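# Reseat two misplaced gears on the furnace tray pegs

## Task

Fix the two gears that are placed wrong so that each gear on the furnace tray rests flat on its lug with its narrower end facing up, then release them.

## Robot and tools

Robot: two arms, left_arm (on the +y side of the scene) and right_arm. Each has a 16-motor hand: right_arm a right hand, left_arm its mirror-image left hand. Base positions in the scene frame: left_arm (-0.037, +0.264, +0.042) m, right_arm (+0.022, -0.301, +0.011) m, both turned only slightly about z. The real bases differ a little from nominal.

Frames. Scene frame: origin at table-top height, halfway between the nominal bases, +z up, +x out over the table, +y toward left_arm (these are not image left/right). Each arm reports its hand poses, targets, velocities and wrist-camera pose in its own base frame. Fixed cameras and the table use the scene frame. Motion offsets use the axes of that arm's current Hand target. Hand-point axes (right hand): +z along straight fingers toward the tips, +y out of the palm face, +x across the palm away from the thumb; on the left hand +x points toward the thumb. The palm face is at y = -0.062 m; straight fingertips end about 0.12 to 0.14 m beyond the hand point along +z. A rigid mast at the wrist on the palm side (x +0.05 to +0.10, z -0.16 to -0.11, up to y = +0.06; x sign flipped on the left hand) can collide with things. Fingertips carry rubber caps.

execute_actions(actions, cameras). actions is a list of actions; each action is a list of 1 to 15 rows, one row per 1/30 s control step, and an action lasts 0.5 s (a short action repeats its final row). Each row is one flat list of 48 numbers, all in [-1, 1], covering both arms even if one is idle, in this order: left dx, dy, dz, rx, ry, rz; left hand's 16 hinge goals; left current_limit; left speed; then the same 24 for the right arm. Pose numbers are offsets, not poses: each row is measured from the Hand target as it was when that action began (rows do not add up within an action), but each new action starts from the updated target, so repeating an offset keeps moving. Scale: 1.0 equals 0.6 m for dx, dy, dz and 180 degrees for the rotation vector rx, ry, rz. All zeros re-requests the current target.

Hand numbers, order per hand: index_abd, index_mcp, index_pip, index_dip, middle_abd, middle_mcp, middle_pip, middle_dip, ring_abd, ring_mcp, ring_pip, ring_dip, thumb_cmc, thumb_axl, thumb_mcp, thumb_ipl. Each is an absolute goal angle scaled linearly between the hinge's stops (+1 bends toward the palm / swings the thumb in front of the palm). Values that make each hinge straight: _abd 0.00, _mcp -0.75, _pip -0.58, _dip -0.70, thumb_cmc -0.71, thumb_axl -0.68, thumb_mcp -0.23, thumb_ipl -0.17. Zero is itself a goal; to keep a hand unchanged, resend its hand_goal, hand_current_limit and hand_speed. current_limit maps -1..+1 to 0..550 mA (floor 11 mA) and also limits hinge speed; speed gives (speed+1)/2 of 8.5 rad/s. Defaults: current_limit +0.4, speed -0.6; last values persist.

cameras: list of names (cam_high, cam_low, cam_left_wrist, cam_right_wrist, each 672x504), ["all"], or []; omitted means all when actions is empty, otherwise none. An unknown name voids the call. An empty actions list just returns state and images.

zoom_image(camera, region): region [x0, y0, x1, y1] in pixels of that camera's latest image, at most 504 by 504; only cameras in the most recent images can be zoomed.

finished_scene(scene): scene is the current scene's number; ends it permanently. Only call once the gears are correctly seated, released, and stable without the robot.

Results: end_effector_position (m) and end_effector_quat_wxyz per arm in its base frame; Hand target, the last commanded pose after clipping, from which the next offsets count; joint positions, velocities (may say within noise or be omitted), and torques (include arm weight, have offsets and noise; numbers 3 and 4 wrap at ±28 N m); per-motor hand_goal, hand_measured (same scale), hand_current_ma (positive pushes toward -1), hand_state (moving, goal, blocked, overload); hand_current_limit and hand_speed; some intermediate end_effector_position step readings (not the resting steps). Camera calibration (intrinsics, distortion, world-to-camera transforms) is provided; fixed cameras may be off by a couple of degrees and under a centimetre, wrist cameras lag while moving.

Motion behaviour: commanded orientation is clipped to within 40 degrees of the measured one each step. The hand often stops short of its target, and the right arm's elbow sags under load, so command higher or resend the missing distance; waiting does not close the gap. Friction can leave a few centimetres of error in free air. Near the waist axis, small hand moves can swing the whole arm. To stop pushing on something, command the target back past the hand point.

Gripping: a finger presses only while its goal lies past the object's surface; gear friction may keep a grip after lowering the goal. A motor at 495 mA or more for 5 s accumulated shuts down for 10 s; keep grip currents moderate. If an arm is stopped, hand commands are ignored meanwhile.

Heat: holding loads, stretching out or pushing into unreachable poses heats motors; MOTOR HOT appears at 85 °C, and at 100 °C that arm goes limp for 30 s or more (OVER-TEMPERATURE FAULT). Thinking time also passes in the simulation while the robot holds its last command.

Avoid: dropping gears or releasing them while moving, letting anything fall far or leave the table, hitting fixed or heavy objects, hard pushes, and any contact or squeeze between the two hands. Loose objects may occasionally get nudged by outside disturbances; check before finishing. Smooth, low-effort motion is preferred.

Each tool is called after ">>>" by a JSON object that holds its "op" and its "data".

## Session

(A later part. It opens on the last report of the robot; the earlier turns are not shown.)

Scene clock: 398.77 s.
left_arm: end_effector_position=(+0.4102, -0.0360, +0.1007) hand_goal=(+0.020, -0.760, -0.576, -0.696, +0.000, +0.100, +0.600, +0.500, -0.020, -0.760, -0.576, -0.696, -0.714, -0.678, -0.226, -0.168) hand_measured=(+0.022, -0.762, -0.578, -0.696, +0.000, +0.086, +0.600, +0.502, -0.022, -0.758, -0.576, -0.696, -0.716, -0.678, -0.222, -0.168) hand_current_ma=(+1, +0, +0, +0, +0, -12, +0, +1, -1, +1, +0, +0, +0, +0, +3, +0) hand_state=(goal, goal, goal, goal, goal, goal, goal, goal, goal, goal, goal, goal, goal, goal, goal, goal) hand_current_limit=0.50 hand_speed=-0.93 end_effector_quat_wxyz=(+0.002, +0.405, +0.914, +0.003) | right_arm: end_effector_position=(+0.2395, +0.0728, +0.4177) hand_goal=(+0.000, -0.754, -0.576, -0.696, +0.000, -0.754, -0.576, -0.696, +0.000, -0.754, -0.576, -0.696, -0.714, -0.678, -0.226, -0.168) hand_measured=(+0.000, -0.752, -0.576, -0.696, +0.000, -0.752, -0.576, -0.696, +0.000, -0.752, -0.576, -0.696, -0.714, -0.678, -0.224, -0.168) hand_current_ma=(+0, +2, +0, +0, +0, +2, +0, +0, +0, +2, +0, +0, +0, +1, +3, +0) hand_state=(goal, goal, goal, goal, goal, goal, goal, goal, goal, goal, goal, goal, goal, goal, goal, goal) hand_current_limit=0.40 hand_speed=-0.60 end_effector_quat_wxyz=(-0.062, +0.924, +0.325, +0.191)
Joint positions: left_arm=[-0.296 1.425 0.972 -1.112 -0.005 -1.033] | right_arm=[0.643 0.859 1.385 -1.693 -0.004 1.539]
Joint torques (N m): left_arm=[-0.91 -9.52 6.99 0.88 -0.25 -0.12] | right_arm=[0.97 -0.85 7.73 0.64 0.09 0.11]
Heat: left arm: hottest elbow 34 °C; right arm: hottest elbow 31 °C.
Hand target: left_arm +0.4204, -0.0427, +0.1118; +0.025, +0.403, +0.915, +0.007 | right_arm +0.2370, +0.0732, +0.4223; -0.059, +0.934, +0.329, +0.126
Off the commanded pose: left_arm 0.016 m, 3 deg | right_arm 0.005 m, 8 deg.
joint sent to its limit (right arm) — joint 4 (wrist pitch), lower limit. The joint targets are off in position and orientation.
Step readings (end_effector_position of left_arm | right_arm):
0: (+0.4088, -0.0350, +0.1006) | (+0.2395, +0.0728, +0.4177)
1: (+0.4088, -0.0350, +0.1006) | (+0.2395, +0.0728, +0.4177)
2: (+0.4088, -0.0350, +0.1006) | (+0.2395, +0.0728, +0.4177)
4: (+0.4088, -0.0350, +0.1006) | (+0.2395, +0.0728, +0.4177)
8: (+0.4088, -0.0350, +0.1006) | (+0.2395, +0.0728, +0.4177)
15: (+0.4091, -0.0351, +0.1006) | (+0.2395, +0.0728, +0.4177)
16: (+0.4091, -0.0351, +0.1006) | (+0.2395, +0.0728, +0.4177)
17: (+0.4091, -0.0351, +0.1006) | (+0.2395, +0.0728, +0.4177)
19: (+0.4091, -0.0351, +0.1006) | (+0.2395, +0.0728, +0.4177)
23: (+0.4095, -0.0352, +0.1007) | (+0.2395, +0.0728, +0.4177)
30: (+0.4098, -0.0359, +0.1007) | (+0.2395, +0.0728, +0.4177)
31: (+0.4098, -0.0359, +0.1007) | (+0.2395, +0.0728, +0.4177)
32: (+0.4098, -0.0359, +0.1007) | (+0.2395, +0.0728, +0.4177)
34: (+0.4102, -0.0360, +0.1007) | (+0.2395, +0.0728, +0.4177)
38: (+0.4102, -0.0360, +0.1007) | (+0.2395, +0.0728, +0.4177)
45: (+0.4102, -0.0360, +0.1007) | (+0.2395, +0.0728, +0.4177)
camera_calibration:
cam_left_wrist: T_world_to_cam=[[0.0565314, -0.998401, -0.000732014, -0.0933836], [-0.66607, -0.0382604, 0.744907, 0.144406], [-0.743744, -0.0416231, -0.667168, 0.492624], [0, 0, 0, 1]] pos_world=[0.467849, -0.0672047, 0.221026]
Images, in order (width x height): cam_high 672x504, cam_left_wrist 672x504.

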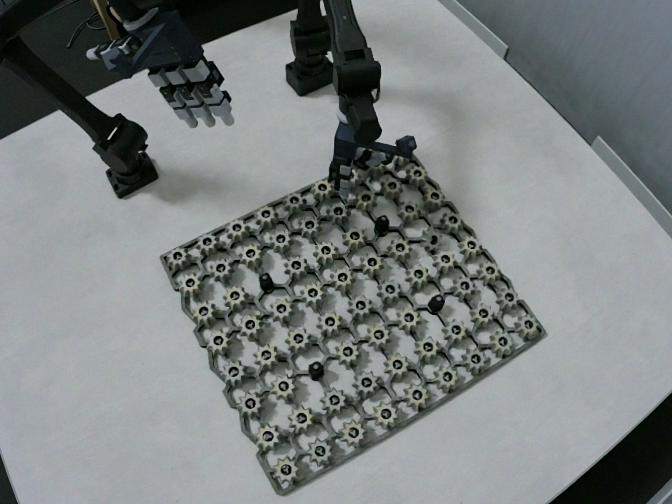

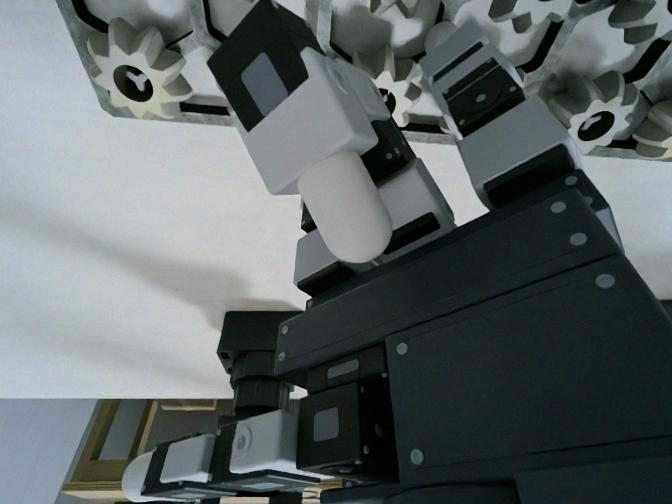

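>>> {"op": "execute_actions", "data": {"actions": [[[0,0,0,0,0,0,-0.1,-0.76,-0.576,-0.696,0,0.1,0.6,0.5,0.1,-0.76,-0.576,-0.696,-0.714,-0.678,-0.226,-0.168,0.4,-0.85,0,0,0,0,0,0,0,-0.754,-0.576,-0.696,0,-0.754,-0.576,-0.696,0,-0.754,-0.576,-0.696,-0.714,-0.678,-0.226,-0.168,0.4,-0.6]],[[-0.0103,0.011,-0.0327,0,0,0,-0.1,-0.76,-0.576,-0.696,0,0.1,0.6,0.5,0.1,-0.76,-0.576,-0.696,-0.714,-0.678,-0.226,-0.168,0.4,-0.85,0,0,0,0,0,0,0,-0.754,-0.576,-0.696,0,-0.754,-0.576,-0.696,0,-0.754,-0.576,-0.696,-0.714,-0.678,-0.226,-0.168,0.4,-0.6]]], "cameras": ["cam_left_wrist", "cam_high"]}}

>>> {"op": "zoom_image", "data": {"camera": "cam_left_wrist", "region": [320, 0, 460, 110]}}

Scene clock: 400.57 s.
left_arm: end_effector_position=(+0.4082, -0.0354, +0.1056) hand_goal=(-0.100, -0.760, -0.576, -0.696, +0.000, +0.100, +0.600, +0.500, +0.100, -0.760, -0.576, -0.696, -0.714, -0.678, -0.226, -0.168) hand_measured=(-0.096, -0.762, -0.578, -0.696, +0.000, +0.086, +0.600, +0.502, +0.096, -0.758, -0.576, -0.696, -0.716, -0.678, -0.222, -0.168) hand_current_ma=(+1, +0, +0, +0, +0, -12, +0, +1, -1, +1, +0, +0, +0, +0, +3, +0) hand_state=(goal, goal, goal, goal, goal, goal, goal, goal, goal, goal, goal, goal, goal, goal, goal, goal) hand_current_limit=0.40 hand_speed=-0.85 end_effector_quat_wxyz=(-0.007, +0.405, +0.914, +0.002) | right_arm: end_effector_position=(+0.2395, +0.0728, +0.4177) hand_goal=(+0.000, -0.754, -0.576, -0.696, +0.000, -0.754, -0.576, -0.696, +0.000, -0.754, -0.576, -0.696, -0.714, -0.678, -0.226, -0.168) hand_measured=(+0.000, -0.752, -0.576, -0.696, +0.000, -0.752, -0.576, -0.696, +0.000, -0.752, -0.576, -0.696, -0.714, -0.678, -0.224, -0.168) hand_current_ma=(+0, +2, +0, +0, +0, +2, +0, +0, +0, +2, +0, +0, +0, +1, +3, +0) hand_state=(goal, goal, goal, goal, goal, goal, goal, goal, goal, goal, goal, goal, goal, goal, goal, goal) hand_current_limit=0.40 hand_speed=-0.60 end_effector_quat_wxyz=(-0.062, +0.924, +0.325, +0.191)
Joint positions: left_arm=[-0.296 1.425 0.987 -1.146 -0.005 -1.033] | right_arm=[0.643 0.859 1.385 -1.693 -0.004 1.539]
Joint torques (N m): left_arm=[-0.56 -9.88 9.74 0.12 -0.25 -0.07] | right_arm=[0.97 -0.85 7.71 0.62 0.09 0.12]
Heat: left arm: hottest elbow 34 °C; right arm: hottest elbow 31 °C.
Hand target: left_arm +0.4284, -0.0426, +0.1318; +0.025, +0.403, +0.915, +0.007 | right_arm +0.2370, +0.0732, +0.4223; -0.059, +0.934, +0.329, +0.126
Off the commanded pose: left_arm 0.034 m, 4 deg | right_arm 0.005 m, 8 deg.
joint sent to its limit (right arm) — joint 4 (wrist pitch), lower limit. The joint targets are off in position and orientation.
Step readings (end_effector_position of left_arm | right_arm):
0: (+0.4102, -0.0360, +0.1007) | (+0.2395, +0.0728, +0.4177)
1: (+0.4102, -0.0360, +0.1007) | (+0.2395, +0.0728, +0.4177)
2: (+0.4102, -0.0360, +0.1007) | (+0.2395, +0.0728, +0.4177)
4: (+0.4102, -0.0360, +0.1007) | (+0.2395, +0.0728, +0.4177)
8: (+0.4102, -0.0360, +0.1007) | (+0.2395, +0.0728, +0.4177)
15: (+0.4102, -0.0360, +0.1007) | (+0.2395, +0.0728, +0.4177)
16: (+0.4102, -0.0360, +0.1007) | (+0.2395, +0.0728, +0.4177)
17: (+0.4102, -0.0360, +0.1007) | (+0.2395, +0.0728, +0.4177)
19: (+0.4087, -0.0356, +0.1006) | (+0.2395, +0.0728, +0.4177)
23: (+0.4062, -0.0348, +0.1019) | (+0.2395, +0.0728, +0.4177)
30: (+0.4086, -0.0355, +0.1056) | (+0.2395, +0.0728, +0.4177)
camera_calibration:
cam_left_wrist: T_world_to_cam=[[0.0564837, -0.998378, -0.00710838, -0.0920296], [-0.65287, -0.0423211, 0.756287, 0.132796], [-0.755361, -0.038077, -0.654202, 0.497956], [0, 0, 0, 1]] pos_world=[0.468033, -0.0672996, 0.224678]
Images, in order (width x height): cam_high 672x504, cam_left_wrist 672x504.

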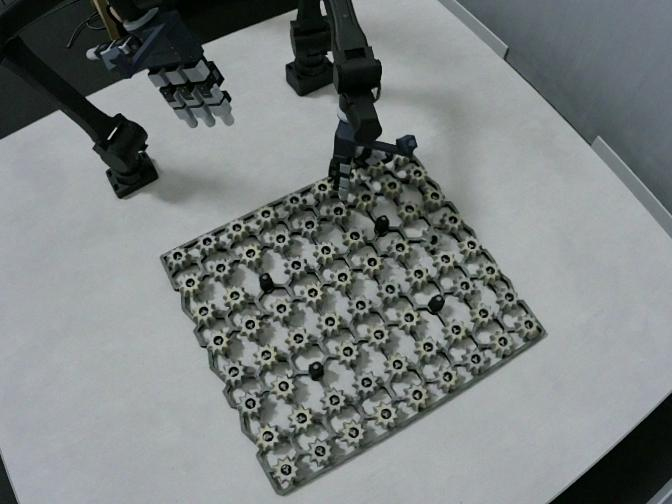

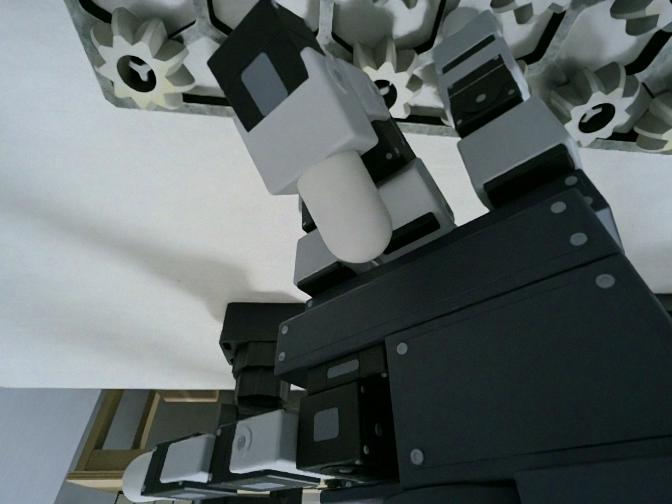

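Scaled by 3.600 from the camera's 672x504 image, which has a finer 960x720 frame.

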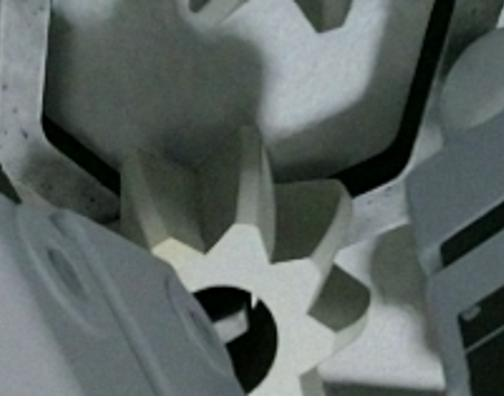

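>>> {"op": "execute_actions", "data": {"actions": [[[-0.0047,0.0048,-0.033,0,0,0,-0.1,-0.76,-0.576,-0.696,0,0.1,0.6,0.5,0.1,-0.76,-0.576,-0.696,-0.714,-0.678,-0.226,-0.168,0.4,-0.85,0,0,0,0,0,0,0,-0.754,-0.576,-0.696,0,-0.754,-0.576,-0.696,0,-0.754,-0.576,-0.696,-0.714,-0.678,-0.226,-0.168,0.4,-0.6]],[[-0.003,0.003,-0.033,0,0,0,-0.1,-0.76,-0.576,-0.696,0,0.1,0.6,0.5,0.1,-0.76,-0.576,-0.696,-0.714,-0.678,-0.226,-0.168,0.4,-0.85,0,0,0,0,0,0,0,-0.754,-0.576,-0.696,0,-0.754,-0.576,-0.696,0,-0.754,-0.576,-0.696,-0.714,-0.678,-0.226,-0.168,0.4,-0.6]],[[-0.0013,0.0011,-0.033,0,0,0,-0.1,-0.754,-0.576,-0.696,0,0.1,0.6,0.5,0.1,-0.754,-0.576,-0.696,-0.714,-0.678,-0.226,-0.168,0.4,-0.6,0,0,0,0,0,0,0,-0.754,-0.576,-0.696,0,-0.754,-0.576,-0.696,0,-0.754,-0.576,-0.696,-0.714,-0.678,-0.226,-0.168,0.4,-0.6]],[[-0.0013,0.0011,-0.033,0,0,0,0,-0.754,-0.576,-0.696,0,0.1,0.6,0.5,0,-0.754,-0.576,-0.696,-0.714,-0.678,-0.226,-0.168,0.4,-0.6,0,0,0,0,0,0,0,-0.754,-0.576,-0.696,0,-0.754,-0.576,-0.696,0,-0.754,-0.576,-0.696,-0.714,-0.678,-0.226,-0.168,0.4,-0.6]]], "cameras": ["cam_left_wrist", "cam_high"]}}

>>> {"op": "zoom_image", "data": {"camera": "cam_high", "region": [310, 130, 430, 230]}}

>>> {"op": "zoom_image", "data": {"camera": "cam_left_wrist", "region": [320, 0, 460, 110]}}

Scene clock: 403.43 s.
left_arm: end_effector_position=(+0.4175, -0.0382, +0.1820) hand_goal=(+0.000, -0.754, -0.576, -0.696, +0.000, +0.100, +0.600, +0.500, +0.000, -0.754, -0.576, -0.696, -0.714, -0.678, -0.226, -0.168) hand_measured=(-0.002, -0.756, -0.578, -0.696, +0.000, +0.086, +0.600, +0.502, +0.002, -0.754, -0.576, -0.696, -0.716, -0.678, -0.222, -0.168) hand_current_ma=(-1, +0, +0, +0, +0, -12, +0, +1, +1, +0, +0, +0, +0, +0, +3, +0) hand_state=(goal, goal, goal, goal, goal, goal, goal, goal, goal, goal, goal, goal, goal, goal, goal, goal) hand_current_limit=0.40 hand_speed=-0.60 end_effector_quat_wxyz=(-0.008, +0.405, +0.914, +0.001) | right_arm: end_effector_position=(+0.2395, +0.0728, +0.4177) hand_goal=(+0.000, -0.754, -0.576, -0.696, +0.000, -0.754, -0.576, -0.696, +0.000, -0.754, -0.576, -0.696, -0.714, -0.678, -0.226, -0.168) hand_measured=(+0.000, -0.752, -0.576, -0.696, +0.000, -0.752, -0.576, -0.696, +0.000, -0.752, -0.576, -0.696, -0.714, -0.678, -0.224, -0.168) hand_current_ma=(+0, +2, +0, +0, +0, +2, +0, +0, +0, +2, +0, +0, +0, +1, +3, +0) hand_state=(goal, goal, goal, goal, goal, goal, goal, goal, goal, goal, goal, goal, goal, goal, goal, goal) hand_current_limit=0.40 hand_speed=-0.60 end_effector_quat_wxyz=(-0.062, +0.924, +0.325, +0.191)
Joint positions: left_arm=[-0.296 1.384 1.158 -1.361 -0.005 -1.033] | right_arm=[0.643 0.859 1.385 -1.693 -0.004 1.539]
Joint torques (N m): left_arm=[-0.09 -9.88 10.29 0.09 -0.25 -0.05] | right_arm=[1.08 -0.97 7.73 0.62 0.09 0.12]
Heat: left arm: hottest elbow 34 °C; right arm: hottest elbow 31 °C.
Hand target: left_arm +0.4329, -0.0425, +0.2114; +0.025, +0.403, +0.915, +0.007 | right_arm +0.2370, +0.0732, +0.4223; -0.059, +0.934, +0.329, +0.126
Off the commanded pose: left_arm 0.033 m, 4 deg | right_arm 0.005 m, 8 deg.
joint sent to its limit (right arm) — joint 4 (wrist pitch), lower limit. The joint targets are off in position and orientation.
Step readings (end_effector_position of left_arm | right_arm):
0: (+0.4082, -0.0354, +0.1056) | (+0.2395, +0.0728, +0.4177)
1: (+0.4082, -0.0354, +0.1056) | (+0.2395, +0.0728, +0.4177)
2: (+0.4080, -0.0354, +0.1066) | (+0.2395, +0.0728, +0.4177)
4: (+0.4070, -0.0351, +0.1091) | (+0.2395, +0.0728, +0.4177)
8: (+0.4108, -0.0362, +0.1183) | (+0.2395, +0.0728, +0.4177)
15: (+0.4127, -0.0368, +0.1239) | (+0.2395, +0.0728, +0.4177)
16: (+0.4127, -0.0368, +0.1239) | (+0.2395, +0.0728, +0.4177)
17: (+0.4124, -0.0367, +0.1249) | (+0.2395, +0.0728, +0.4177)
19: (+0.4112, -0.0363, +0.1275) | (+0.2395, +0.0728, +0.4177)
23: (+0.4134, -0.0370, +0.1369) | (+0.2395, +0.0728, +0.4177)
30: (+0.4156, -0.0377, +0.1438) | (+0.2395, +0.0728, +0.4177)
31: (+0.4152, -0.0376, +0.1437) | (+0.2395, +0.0728, +0.4177)
32: (+0.4147, -0.0374, +0.1442) | (+0.2395, +0.0728, +0.4177)
34: (+0.4129, -0.0368, +0.1463) | (+0.2395, +0.0728, +0.4177)
38: (+0.4146, -0.0374, +0.1558) | (+0.2395, +0.0728, +0.4177)
45: (+0.4164, -0.0379, +0.1628) | (+0.2395, +0.0728, +0.4177)
46: (+0.4164, -0.0379, +0.1628) | (+0.2395, +0.0728, +0.4177)
47: (+0.4155, -0.0376, +0.1632) | (+0.2395, +0.0728, +0.4177)
49: (+0.4141, -0.0372, +0.1659) | (+0.2395, +0.0728, +0.4177)
53: (+0.4159, -0.0378, +0.1756) | (+0.2395, +0.0728, +0.4177)
60: (+0.4178, -0.0384, +0.1820) | (+0.2395, +0.0728, +0.4177)
camera_calibration:
cam_left_wrist: T_world_to_cam=[[0.0565281, -0.998368, -0.00812921, -0.0946324], [-0.650649, -0.0430134, 0.758159, 0.079565], [-0.757272, -0.0375681, -0.652019, 0.555166], [0, 0, 0, 1]] pos_world=[0.47753, -0.070199, 0.300887]
Images, in order (width x height): cam_high 672x504, cam_left_wrist 672x504.

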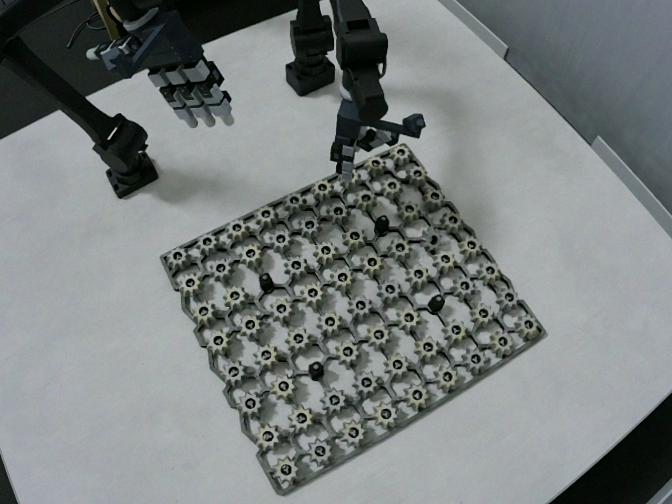

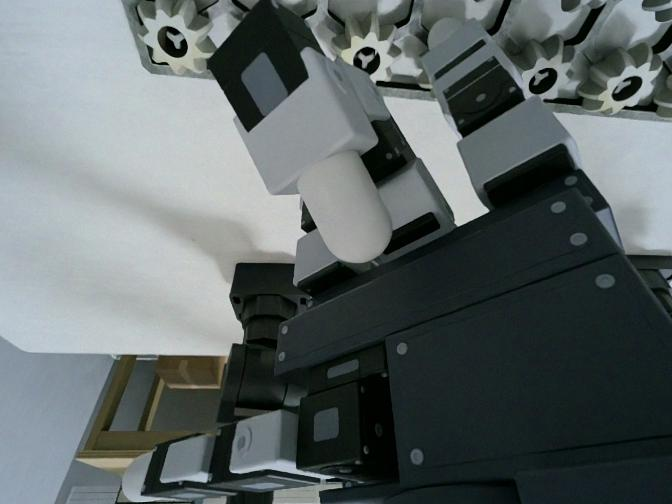

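Scaled by 4.200 from the camera's 672x504 image, which has a finer 960x720 frame.

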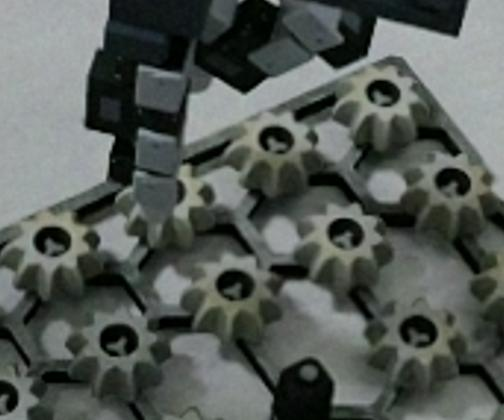

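Scaled by 3.600 from the camera's 672x504 image, which has a finer 960x720 frame.

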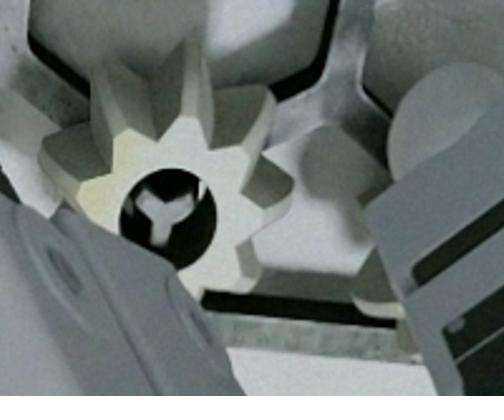

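>>> {"op": "zoom_image", "data": {"camera": "cam_high", "region": [400, 205, 470, 265]}}

Scaled by 7.200 from the camera's 672x504 image, which has a finer 960x720 frame.

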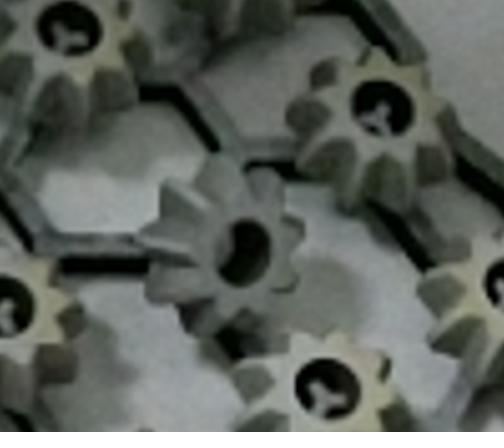

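>>> {"op": "execute_actions", "data": {"actions": [[[-0.0328,0.0455,0,0,0,0.0304,0,-0.754,-0.576,-0.696,0,0.1,0.6,0.5,0,-0.754,-0.576,-0.696,-0.714,-0.678,-0.226,-0.168,0.4,-0.6,0,0,0,0,0,0,0,-0.754,-0.576,-0.696,0,-0.754,-0.576,-0.696,0,-0.754,-0.576,-0.696,-0.714,-0.678,-0.226,-0.168,0.4,-0.6]],[[-0.0283,0.0483,0,0,0,0.0304,0,-0.754,-0.576,-0.696,0,0.1,0.6,0.5,0,-0.754,-0.576,-0.696,-0.714,-0.678,-0.226,-0.168,0.4,-0.6,0,0,0,0,0,0,0,-0.754,-0.576,-0.696,0,-0.754,-0.576,-0.696,0,-0.754,-0.576,-0.696,-0.714,-0.678,-0.226,-0.168,0.4,-0.6]],[[-0.0237,0.0508,0,0,0,0.0304,0,-0.754,-0.576,-0.696,0,0.1,0.6,0.5,0,-0.754,-0.576,-0.696,-0.714,-0.678,-0.226,-0.168,0.4,-0.6,0,0,0,0,0,0,0,-0.754,-0.576,-0.696,0,-0.754,-0.576,-0.696,0,-0.754,-0.576,-0.696,-0.714,-0.678,-0.226,-0.168,0.4,-0.6]],[[-0.0187,0.0528,0,0,0,0.0304,0,-0.754,-0.576,-0.696,0,0.1,0.6,0.5,0,-0.754,-0.576,-0.696,-0.714,-0.678,-0.226,-0.168,0.4,-0.6,0,0,0,0,0,0,0,-0.754,-0.576,-0.696,0,-0.754,-0.576,-0.696,0,-0.754,-0.576,-0.696,-0.714,-0.678,-0.226,-0.168,0.4,-0.6]],[[-0.0135,0.0543,0,0,0,0.0304,0,-0.754,-0.576,-0.696,0,0.1,0.6,0.5,0,-0.754,-0.576,-0.696,-0.714,-0.678,-0.226,-0.168,0.4,-0.6,0,0,0,0,0,0,0,-0.754,-0.576,-0.696,0,-0.754,-0.576,-0.696,0,-0.754,-0.576,-0.696,-0.714,-0.678,-0.226,-0.168,0.4,-0.6]],[[-0.0083,0.0555,0,0,0,0.0304,0,-0.754,-0.576,-0.696,0,0.1,0.6,0.5,0,-0.754,-0.576,-0.696,-0.714,-0.678,-0.226,-0.168,0.4,-0.6,0,0,0,0,0,0,0,-0.754,-0.576,-0.696,0,-0.754,-0.576,-0.696,0,-0.754,-0.576,-0.696,-0.714,-0.678,-0.226,-0.168,0.4,-0.6]],[[-0.003,0.056,0,0,0,0.0304,0,-0.754,-0.576,-0.696,0,0.1,0.6,0.5,0,-0.754,-0.576,-0.696,-0.714,-0.678,-0.226,-0.168,0.4,-0.6,0,0,0,0,0,0,0,-0.754,-0.576,-0.696,0,-0.754,-0.576,-0.696,0,-0.754,-0.576,-0.696,-0.714,-0.678,-0.226,-0.168,0.4,-0.6]],[[0.0023,0.056,0,0,0,0.0304,0,-0.754,-0.576,-0.696,0,0.1,0.6,0.5,0,-0.754,-0.576,-0.696,-0.714,-0.678,-0.226,-0.168,0.4,-0.6,0,0,0,0,0,0,0,-0.754,-0.576,-0.696,0,-0.754,-0.576,-0.696,0,-0.754,-0.576,-0.696,-0.714,-0.678,-0.226,-0.168,0.4,-0.6]]], "cameras": ["cam_left_wrist", "cam_high", "cam_low"]}}

>>> {"op": "zoom_image", "data": {"camera": "cam_high", "region": [310, 130, 430, 230]}}

Scene clock: 410.87 s.
left_arm: end_effector_position=(+0.6847, -0.0106, +0.1937) hand_goal=(+0.000, -0.754, -0.576, -0.696, +0.000, +0.100, +0.600, +0.500, +0.000, -0.754, -0.576, -0.696, -0.714, -0.678, -0.226, -0.168) hand_measured=(-0.002, -0.754, -0.578, -0.696, +0.000, +0.086, +0.600, +0.502, +0.002, -0.754, -0.576, -0.696, -0.716, -0.678, -0.222, -0.168) hand_current_ma=(-1, +0, +0, +0, +0, -12, +0, +1, +1, +0, +0, +0, +0, +0, +3, +0) hand_state=(goal, goal, goal, goal, goal, goal, goal, goal, goal, goal, goal, goal, goal, goal, goal, goal) hand_current_limit=0.40 hand_speed=-0.60 end_effector_quat_wxyz=(-0.001, +0.711, +0.704, -0.004) | right_arm: end_effector_position=(+0.2395, +0.0728, +0.4177) hand_goal=(+0.000, -0.754, -0.576, -0.696, +0.000, -0.754, -0.576, -0.696, +0.000, -0.754, -0.576, -0.696, -0.714, -0.678, -0.226, -0.168) hand_measured=(+0.000, -0.752, -0.576, -0.696, +0.000, -0.752, -0.576, -0.696, +0.000, -0.752, -0.576, -0.696, -0.714, -0.678, -0.224, -0.168) hand_current_ma=(+0, +2, +0, +0, +0, +2, +0, +0, +0, +2, +0, +0, +0, +1, +3, +0) hand_state=(goal, goal, goal, goal, goal, goal, goal, goal, goal, goal, goal, goal, goal, goal, goal, goal) hand_current_limit=0.40 hand_speed=-0.60 end_effector_quat_wxyz=(-0.062, +0.924, +0.325, +0.191)
Joint positions: left_arm=[-0.052 1.936 1.889 -1.531 0.006 -0.042] | right_arm=[0.643 0.859 1.385 -1.693 -0.004 1.539]
Joint torques (N m): left_arm=[0.26 -17.26 10.85 0.14 -0.13 0.07] | right_arm=[0.91 -0.85 7.73 0.62 0.08 0.11]
Heat: left arm: hottest elbow 35 °C; right arm: hottest elbow 31 °C.
Hand target: left_arm +0.6998, -0.0118, +0.2250; +0.021, +0.715, +0.699, +0.016 | right_arm +0.2370, +0.0732, +0.4223; -0.059, +0.934, +0.329, +0.126
Off the commanded pose: left_arm 0.035 m, 3 deg | right_arm 0.005 m, 8 deg.
joint sent to its limit (right arm) — joint 4 (wrist pitch), lower limit. The joint targets are off in position and orientation.
Step readings (end_effector_position of left_arm | right_arm):
0: (+0.4175, -0.0382, +0.1820) | (+0.2395, +0.0728, +0.4177)
1: (+0.4175, -0.0382, +0.1820) | (+0.2395, +0.0728, +0.4177)
2: (+0.4176, -0.0383, +0.1826) | (+0.2395, +0.0728, +0.4177)
4: (+0.4229, -0.0398, +0.1850) | (+0.2395, +0.0728, +0.4177)
8: (+0.4391, -0.0397, +0.1904) | (+0.2395, +0.0728, +0.4177)
15: (+0.4467, -0.0333, +0.1884) | (+0.2395, +0.0728, +0.4177)
16: (+0.4470, -0.0328, +0.1884) | (+0.2395, +0.0728, +0.4177)
17: (+0.4485, -0.0336, +0.1883) | (+0.2395, +0.0728, +0.4177)
19: (+0.4546, -0.0361, +0.1886) | (+0.2395, +0.0728, +0.4177)
23: (+0.4729, -0.0363, +0.1903) | (+0.2395, +0.0728, +0.4177)
30: (+0.4791, -0.0293, +0.1877) | (+0.2395, +0.0728, +0.4177)
31: (+0.4799, -0.0297, +0.1876) | (+0.2395, +0.0728, +0.4177)
32: (+0.4809, -0.0296, +0.1881) | (+0.2395, +0.0728, +0.4177)
34: (+0.4884, -0.0324, +0.1900) | (+0.2395, +0.0728, +0.4177)
38: (+0.5068, -0.0336, +0.1923) | (+0.2395, +0.0728, +0.4177)
45: (+0.5129, -0.0276, +0.1884) | (+0.2395, +0.0728, +0.4177)
46: (+0.5134, -0.0263, +0.1882) | (+0.2395, +0.0728, +0.4177)
47: (+0.5143, -0.0270, +0.1886) | (+0.2395, +0.0728, +0.4177)
49: (+0.5220, -0.0282, +0.1909) | (+0.2395, +0.0728, +0.4177)
53: (+0.5410, -0.0305, +0.1931) | (+0.2395, +0.0728, +0.4177)
60: (+0.5469, -0.0249, +0.1890) | (+0.2395, +0.0728, +0.4177)
61: (+0.5468, -0.0242, +0.1889) | (+0.2395, +0.0728, +0.4177)
62: (+0.5482, -0.0243, +0.1891) | (+0.2395, +0.0728, +0.4177)
64: (+0.5559, -0.0253, +0.1909) | (+0.2395, +0.0728, +0.4177)
68: (+0.5751, -0.0271, +0.1951) | (+0.2395, +0.0728, +0.4177)
75: (+0.5805, -0.0218, +0.1901) | (+0.2395, +0.0728, +0.4177)
76: (+0.5809, -0.0212, +0.1898) | (+0.2395, +0.0728, +0.4177)
77: (+0.5818, -0.0211, +0.1898) | (+0.2395, +0.0728, +0.4177)
79: (+0.5901, -0.0220, +0.1927) | (+0.2395, +0.0728, +0.4177)
83: (+0.6097, -0.0234, +0.1958) | (+0.2395, +0.0728, +0.4177)
90: (+0.6148, -0.0194, +0.1910) | (+0.2395, +0.0728, +0.4177)
91: (+0.6147, -0.0187, +0.1899) | (+0.2395, +0.0728, +0.4177)
92: (+0.6164, -0.0186, +0.1912) | (+0.2395, +0.0728, +0.4177)
94: (+0.6244, -0.0194, +0.1935) | (+0.2395, +0.0728, +0.4177)
98: (+0.6441, -0.0201, +0.1973) | (+0.2395, +0.0728, +0.4177)
105: (+0.6489, -0.0157, +0.1920) | (+0.2395, +0.0728, +0.4177)
106: (+0.6492, -0.0150, +0.1917) | (+0.2395, +0.0728, +0.4177)
107: (+0.6508, -0.0149, +0.1919) | (+0.2395, +0.0728, +0.4177)
109: (+0.6589, -0.0154, +0.1940) | (+0.2395, +0.0728, +0.4177)
113: (+0.6784, -0.0165, +0.1985) | (+0.2395, +0.0728, +0.4177)
120: (+0.6837, -0.0137, +0.1927) | (+0.2395, +0.0728, +0.4177)
camera_calibration:
cam_left_wrist: T_world_to_cam=[[-0.636825, -0.770932, 0.0108663, 0.391438], [-0.504086, 0.42698, 0.750723, 0.151905], [-0.583396, 0.472602, -0.660527, 0.654216], [0, 0, 0, 1]] pos_world=[0.707518, -0.072272, 0.313836]
Images, in order (width x height): cam_high 672x504, cam_low 672x504, cam_left_wrist 672x504.

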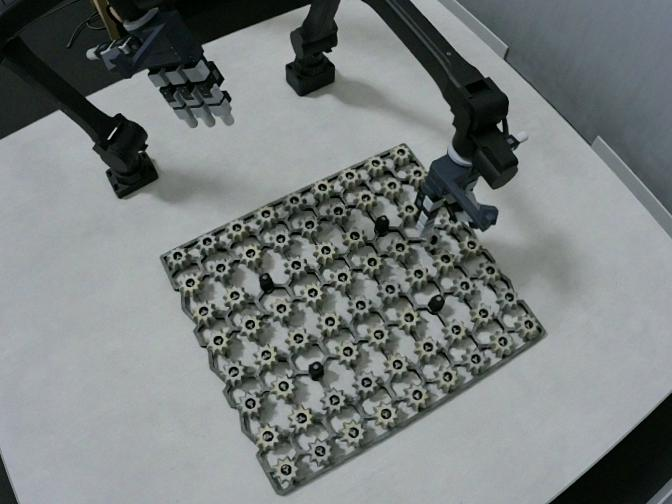

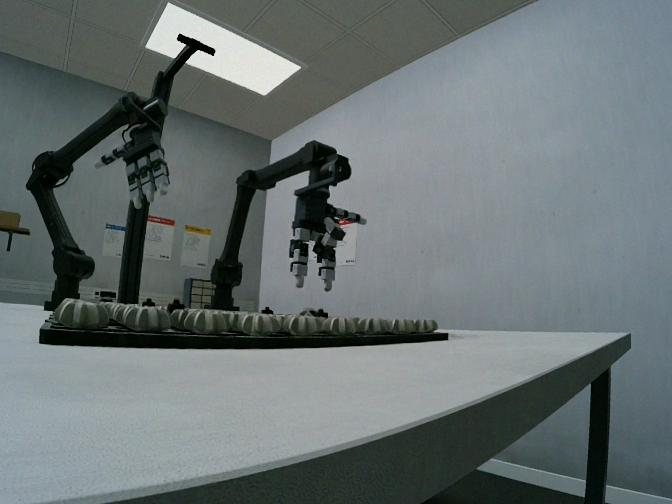

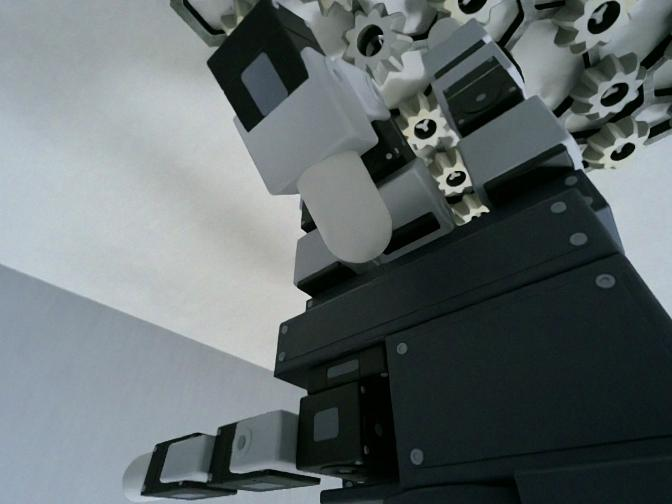

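Scaled by 4.200 from the camera's 672x504 image, which has a finer 960x720 frame.

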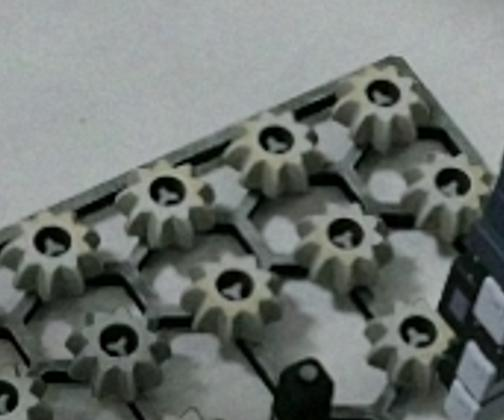

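>>> {"op": "zoom_image", "data": {"camera": "cam_left_wrist", "region": [300, 0, 500, 160]}}

Scaled by 2.520 from the camera's 672x504 image, which has a finer 960x720 frame.

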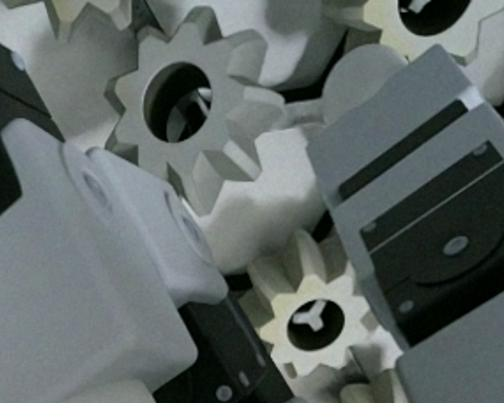

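>>> {"op": "zoom_image", "data": {"camera": "cam_left_wrist", "region": [335, 0, 415, 90]}}

>>> {"op": "zoom_image", "data": {"camera": "cam_high", "region": [410, 215, 460, 265]}}

Scaled by 5.600 from the camera's 672x504 image, which has a finer 960x720 frame.

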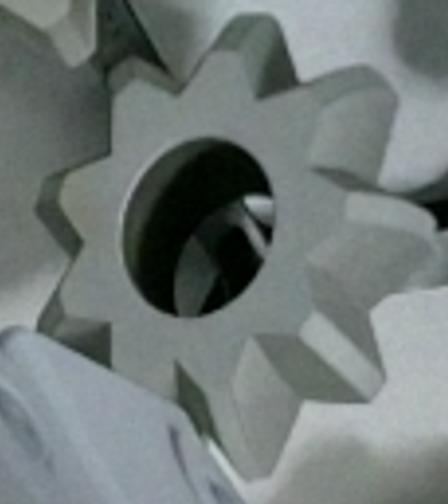

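Scaled by 10.080 from the camera's 672x504 image, which has a finer 960x720 frame.

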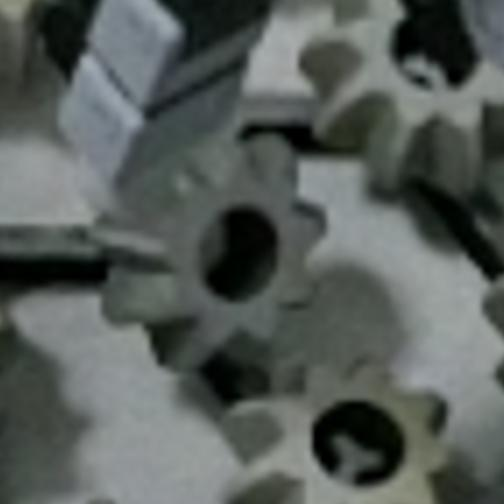

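>>> {"op": "execute_actions", "data": {"actions": [[[-0.0158,0.0228,0.0013,0,0,0,0,-0.754,-0.576,-0.696,0,-0.2,0,0,0,-0.4,-0.2,-0.2,-0.714,-0.678,-0.226,-0.168,0.4,-0.4,0,0,0,0,0,0,0,-0.754,-0.576,-0.696,0,-0.754,-0.576,-0.696,0,-0.754,-0.576,-0.696,-0.714,-0.678,-0.226,-0.168,0.4,-0.6]],[[-0.0158,0.0228,0.0013,0,0,0,0,-0.754,-0.576,-0.696,0,-0.754,-0.576,-0.696,0,0.1,0.6,0.5,-0.714,-0.678,-0.226,-0.168,0.4,-0.4,0,0,0,0,0,0,0,-0.754,-0.576,-0.696,0,-0.754,-0.576,-0.696,0,-0.754,-0.576,-0.696,-0.714,-0.678,-0.226,-0.168,0.4,-0.6]],[[0,0,0.025,0,0,0,0,-0.754,-0.576,-0.696,0,-0.754,-0.576,-0.696,0,0.1,0.6,0.5,-0.714,-0.678,-0.226,-0.168,0.4,-0.4,0,0,0,0,0,0,0,-0.754,-0.576,-0.696,0,-0.754,-0.576,-0.696,0,-0.754,-0.576,-0.696,-0.714,-0.678,-0.226,-0.168,0.4,-0.6]],[[0,0,0.025,0,0,0,0,-0.754,-0.576,-0.696,0,-0.754,-0.576,-0.696,0,0.1,0.6,0.5,-0.714,-0.678,-0.226,-0.168,0.4,-0.4,0,0,0,0,0,0,0,-0.754,-0.576,-0.696,0,-0.754,-0.576,-0.696,0,-0.754,-0.576,-0.696,-0.714,-0.678,-0.226,-0.168,0.4,-0.6]]], "cameras": ["cam_left_wrist", "cam_high"]}}

>>> {"op": "zoom_image", "data": {"camera": "cam_high", "region": [400, 195, 490, 275]}}

>>> {"op": "zoom_image", "data": {"camera": "cam_left_wrist", "region": [300, 0, 500, 160]}}

Scene clock: 417.63 s.
left_arm: end_effector_position=(+0.7214, -0.0325, +0.1840) hand_goal=(+0.000, -0.754, -0.576, -0.696, +0.000, -0.754, -0.576, -0.696, +0.000, +0.100, +0.600, +0.500, -0.714, -0.678, -0.226, -0.168) hand_measured=(-0.002, -0.754, -0.578, -0.696, +0.000, -0.750, -0.574, -0.694, +0.002, +0.086, +0.596, +0.498, -0.716, -0.678, -0.222, -0.168) hand_current_ma=(-1, +0, +0, +0, +0, +1, +1, +1, +1, -13, -2, -1, +0, +0, +3, +0) hand_state=(goal, goal, goal, goal, goal, goal, goal, goal, goal, goal, goal, goal, goal, goal, goal, goal) hand_current_limit=0.40 hand_speed=-0.40 end_effector_quat_wxyz=(+0.008, +0.720, +0.694, +0.003) | right_arm: end_effector_position=(+0.2395, +0.0728, +0.4177) hand_goal=(+0.000, -0.754, -0.576, -0.696, +0.000, -0.754, -0.576, -0.696, +0.000, -0.754, -0.576, -0.696, -0.714, -0.678, -0.226, -0.168) hand_measured=(+0.000, -0.752, -0.576, -0.696, +0.000, -0.752, -0.576, -0.696, +0.000, -0.752, -0.576, -0.696, -0.714, -0.678, -0.224, -0.168) hand_current_ma=(+0, +2, +0, +0, +0, +2, +0, +0, +0, +2, +0, +0, +0, +1, +3, +0) hand_state=(goal, goal, goal, goal, goal, goal, goal, goal, goal, goal, goal, goal, goal, goal, goal, goal) hand_current_limit=0.40 hand_speed=-0.60 end_effector_quat_wxyz=(-0.062, +0.924, +0.325, +0.191)
Joint positions: left_arm=[-0.079 2.034 2.012 -1.532 0.006 -0.042] | right_arm=[0.643 0.859 1.385 -1.693 -0.004 1.539]
Joint torques (N m): left_arm=[-0.79 -18.67 7.41 1.02 -0.17 -0.15] | right_arm=[1.03 -0.91 7.73 0.62 0.08 0.11]
Heat: left arm: hottest elbow 35 °C; right arm: hottest elbow 31 °C.
Hand target: left_arm +0.7283, -0.0316, +0.1950; +0.021, +0.715, +0.699, +0.016 | right_arm +0.2370, +0.0732, +0.4223; -0.059, +0.934, +0.329, +0.126
Off the commanded pose: left_arm 0.013 m, 2 deg | right_arm 0.005 m, 8 deg.
joint sent to its limit (right arm) — joint 4 (wrist pitch), lower limit. The joint targets are off in position and orientation.
Step readings (end_effector_position of left_arm | right_arm):
0: (+0.6847, -0.0106, +0.1937) | (+0.2395, +0.0728, +0.4177)
1: (+0.6847, -0.0106, +0.1937) | (+0.2395, +0.0728, +0.4177)
2: (+0.6849, -0.0106, +0.1939) | (+0.2395, +0.0728, +0.4177)
4: (+0.6884, -0.0108, +0.1957) | (+0.2395, +0.0728, +0.4177)
8: (+0.6977, -0.0113, +0.1977) | (+0.2395, +0.0728, +0.4177)
15: (+0.6986, -0.0124, +0.1929) | (+0.2395, +0.0728, +0.4177)
16: (+0.6987, -0.0124, +0.1925) | (+0.2395, +0.0728, +0.4177)
17: (+0.6988, -0.0124, +0.1926) | (+0.2395, +0.0728, +0.4177)
19: (+0.7030, -0.0137, +0.1941) | (+0.2395, +0.0728, +0.4177)
23: (+0.7119, -0.0197, +0.1964) | (+0.2395, +0.0728, +0.4177)
30: (+0.7130, -0.0307, +0.1935) | (+0.2395, +0.0728, +0.4177)
31: (+0.7130, -0.0318, +0.1935) | (+0.2395, +0.0728, +0.4177)
32: (+0.7130, -0.0318, +0.1935) | (+0.2395, +0.0728, +0.4177)
34: (+0.7130, -0.0329, +0.1924) | (+0.2395, +0.0728, +0.4177)
38: (+0.7145, -0.0330, +0.1929) | (+0.2395, +0.0728, +0.4177)
45: (+0.7154, -0.0320, +0.1921) | (+0.2395, +0.0728, +0.4177)
46: (+0.7158, -0.0320, +0.1922) | (+0.2395, +0.0728, +0.4177)
47: (+0.7162, -0.0321, +0.1924) | (+0.2395, +0.0728, +0.4177)
49: (+0.7188, -0.0323, +0.1927) | (+0.2395, +0.0728, +0.4177)
53: (+0.7211, -0.0325, +0.1906) | (+0.2395, +0.0728, +0.4177)
60: (+0.7209, -0.0324, +0.1849) | (+0.2395, +0.0728, +0.4177)
camera_calibration:
cam_left_wrist: T_world_to_cam=[[-0.65797, -0.753039, -0.00279773, 0.416368], [-0.509156, 0.442133, 0.73843, 0.193425], [-0.554829, 0.48729, -0.674324, 0.66195], [0, 0, 0, 1]] pos_world=[0.739711, -0.0945394, 0.304703]
Images, in order (width x height): cam_high 672x504, cam_left_wrist 672x504.

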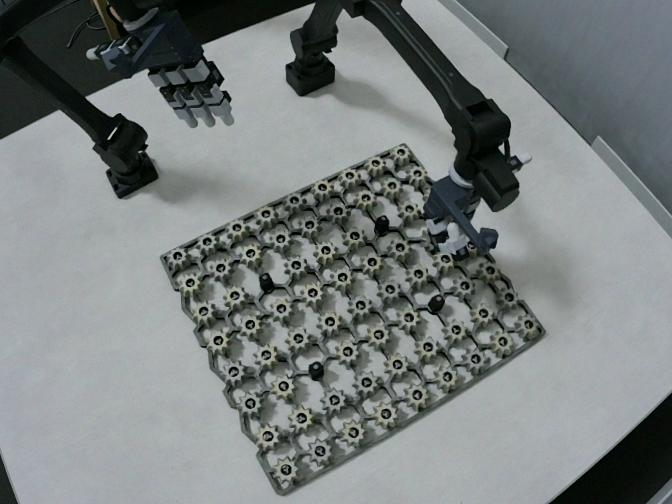

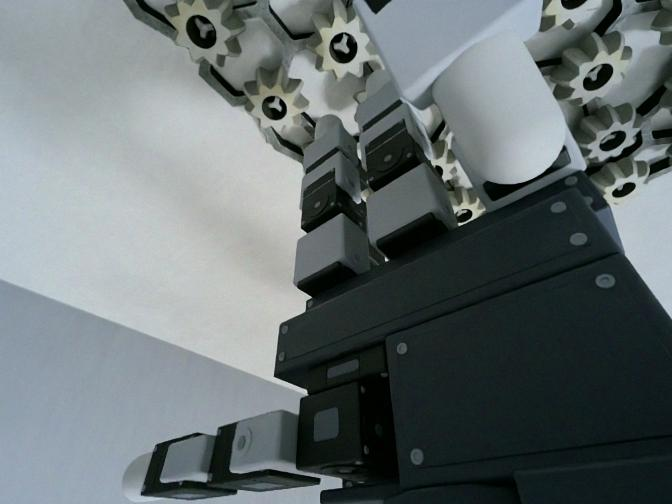

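Scaled by 5.600 from the camera's 672x504 image, which has a finer 960x720 frame.

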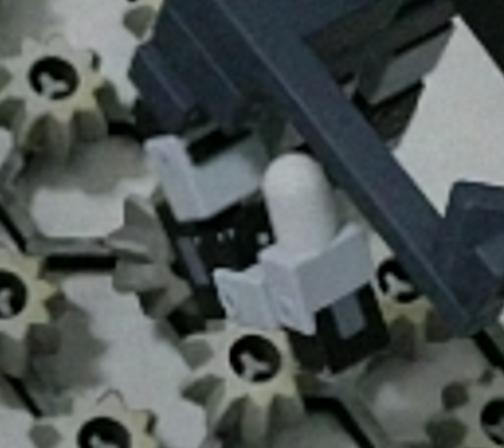

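Scaled by 2.520 from the camera's 672x504 image, which has a finer 960x720 frame.

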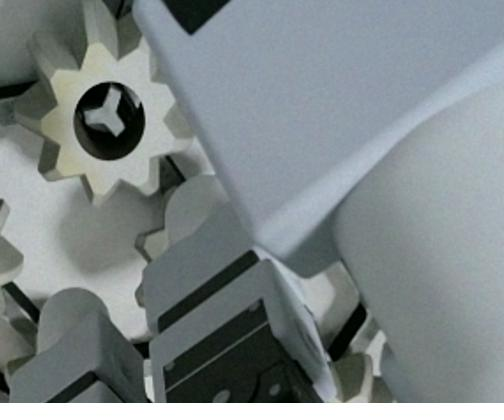

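>>> {"op": "execute_actions", "data": {"actions": [[[-0.0005,-0.0238,-0.0012,0,0,0,0,-0.754,-0.576,-0.696,0,-0.754,-0.576,-0.696,0,0.1,0.6,0.5,-0.714,-0.678,-0.226,-0.168,0.4,-0.4,0,0,0,0,0,0,0,-0.754,-0.576,-0.696,0,-0.754,-0.576,-0.696,0,-0.754,-0.576,-0.696,-0.714,-0.678,-0.226,-0.168,0.4,-0.6]],[[0.0002,-0.0013,0.025,0,0,0,0,-0.754,-0.576,-0.696,0,-0.754,-0.576,-0.696,0,0.1,0.6,0.5,-0.714,-0.678,-0.226,-0.168,0.4,-0.4,0,0,0,0,0,0,0,-0.754,-0.576,-0.696,0,-0.754,-0.576,-0.696,0,-0.754,-0.576,-0.696,-0.714,-0.678,-0.226,-0.168,0.4,-0.6]],[[0.0002,-0.0013,0.025,0,0,0,0,-0.754,-0.576,-0.696,0,-0.754,-0.576,-0.696,0,0.1,0.6,0.5,-0.714,-0.678,-0.226,-0.168,0.4,-0.4,0,0,0,0,0,0,0,-0.754,-0.576,-0.696,0,-0.754,-0.576,-0.696,0,-0.754,-0.576,-0.696,-0.714,-0.678,-0.226,-0.168,0.4,-0.6]]], "cameras": ["cam_left_wrist", "cam_high"]}}

>>> {"op": "zoom_image", "data": {"camera": "cam_left_wrist", "region": [220, 0, 460, 190]}}

Scene clock: 420.20 s.
left_arm: end_effector_position=(+0.7064, -0.0312, +0.1428) hand_goal=(+0.000, -0.754, -0.576, -0.696, +0.000, -0.754, -0.576, -0.696, +0.000, +0.100, +0.600, +0.500, -0.714, -0.678, -0.226, -0.168) hand_measured=(-0.002, -0.754, -0.578, -0.696, +0.000, -0.750, -0.574, -0.694, +0.002, +0.086, +0.596, +0.498, -0.716, -0.678, -0.222, -0.168) hand_current_ma=(-1, +0, +0, +0, +0, +1, +1, +1, +1, -12, -2, -1, +0, +0, +3, +0) hand_state=(goal, goal, goal, goal, goal, goal, goal, goal, goal, goal, goal, goal, goal, goal, goal, goal) hand_current_limit=0.40 hand_speed=-0.40 end_effector_quat_wxyz=(+0.002, +0.720, +0.694, -0.002) | right_arm: end_effector_position=(+0.2395, +0.0728, +0.4177) hand_goal=(+0.000, -0.754, -0.576, -0.696, +0.000, -0.754, -0.576, -0.696, +0.000, -0.754, -0.576, -0.696, -0.714, -0.678, -0.226, -0.168) hand_measured=(+0.000, -0.752, -0.576, -0.696, +0.000, -0.752, -0.576, -0.696, +0.000, -0.752, -0.576, -0.696, -0.714, -0.678, -0.224, -0.168) hand_current_ma=(+0, +2, +0, +0, +0, +2, +0, +0, +0, +2, +0, +0, +0, +1, +3, +0) hand_state=(goal, goal, goal, goal, goal, goal, goal, goal, goal, goal, goal, goal, goal, goal, goal, goal) hand_current_limit=0.40 hand_speed=-0.60 end_effector_quat_wxyz=(-0.062, +0.924, +0.325, +0.191)
Joint positions: left_arm=[-0.079 2.011 1.871 -1.431 0.006 -0.043] | right_arm=[0.643 0.859 1.385 -1.693 -0.004 1.539]
Joint torques (N m): left_arm=[-0.85 -19.72 7.25 1.03 -0.14 -0.13] | right_arm=[1.03 -0.85 7.75 0.62 0.08 0.11]
Heat: left arm: hottest elbow 35 °C; right arm: hottest elbow 31 °C.
Hand target: left_arm +0.7140, -0.0315, +0.1650; +0.021, +0.715, +0.699, +0.016 | right_arm +0.2370, +0.0732, +0.4223; -0.059, +0.934, +0.329, +0.126
Off the commanded pose: left_arm 0.023 m, 3 deg | right_arm 0.005 m, 8 deg.
joint sent to its limit (right arm) — joint 4 (wrist pitch), lower limit. The joint targets are off in position and orientation.
Step readings (end_effector_position of left_arm | right_arm):
0: (+0.7214, -0.0325, +0.1840) | (+0.2395, +0.0728, +0.4177)
1: (+0.7210, -0.0325, +0.1832) | (+0.2395, +0.0728, +0.4177)
2: (+0.7205, -0.0324, +0.1824) | (+0.2395, +0.0728, +0.4177)
4: (+0.7181, -0.0322, +0.1779) | (+0.2395, +0.0728, +0.4177)
8: (+0.7092, -0.0314, +0.1644) | (+0.2395, +0.0728, +0.4177)
15: (+0.7080, -0.0313, +0.1611) | (+0.2395, +0.0728, +0.4177)
16: (+0.7080, -0.0313, +0.1622) | (+0.2395, +0.0728, +0.4177)
17: (+0.7082, -0.0313, +0.1622) | (+0.2395, +0.0728, +0.4177)
19: (+0.7086, -0.0313, +0.1621) | (+0.2395, +0.0728, +0.4177)
23: (+0.7076, -0.0313, +0.1572) | (+0.2395, +0.0728, +0.4177)
30: (+0.7069, -0.0312, +0.1541) | (+0.2395, +0.0728, +0.4177)
31: (+0.7069, -0.0312, +0.1541) | (+0.2395, +0.0728, +0.4177)
32: (+0.7076, -0.0313, +0.1538) | (+0.2395, +0.0728, +0.4177)
34: (+0.7084, -0.0313, +0.1523) | (+0.2395, +0.0728, +0.4177)
38: (+0.7064, -0.0312, +0.1450) | (+0.2395, +0.0728, +0.4177)
45: (+0.7065, -0.0312, +0.1434) | (+0.2395, +0.0728, +0.4177)
camera_calibration:
cam_left_wrist: T_world_to_cam=[[-0.656725, -0.754095, 0.00722437, 0.405079], [-0.497382, 0.440321, 0.747482, 0.205959], [-0.566853, 0.487297, -0.664243, 0.632304], [0, 0, 0, 1]] pos_world=[0.72689, -0.09334, 0.263127]
Images, in order (width x height): cam_high 672x504, cam_left_wrist 672x504.

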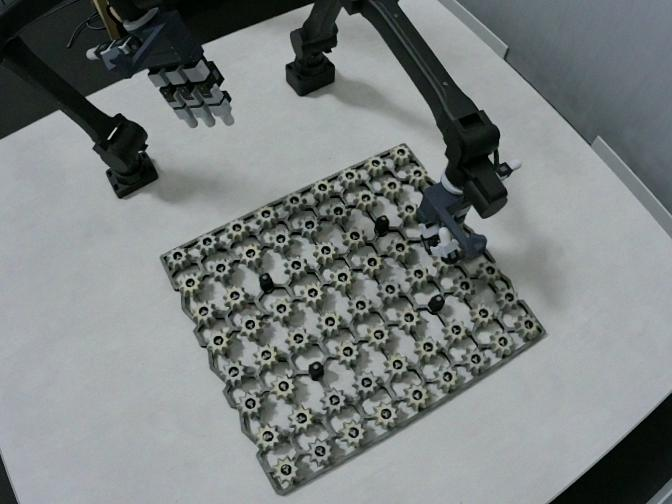

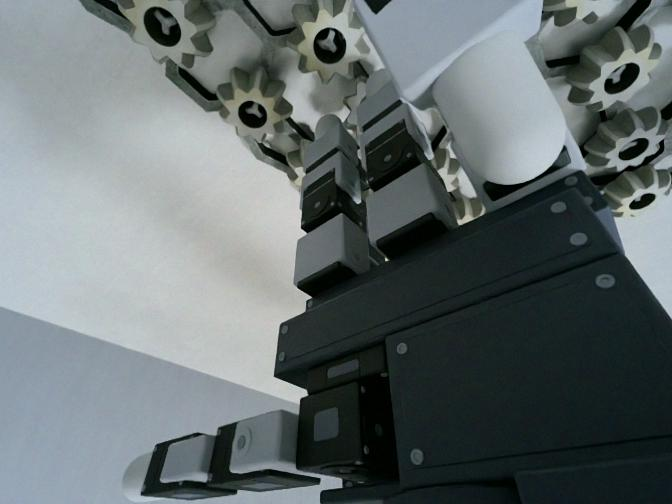

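Scaled by 2.100 from the camera's 672x504 image, which has a finer 960x720 frame.

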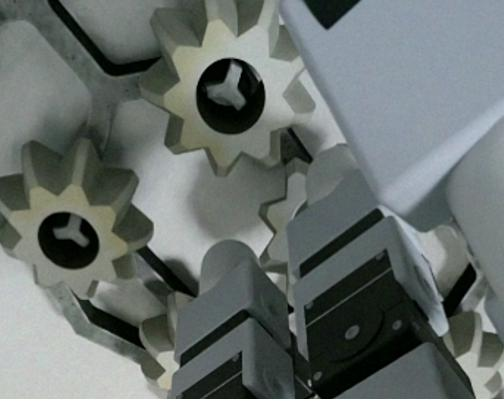

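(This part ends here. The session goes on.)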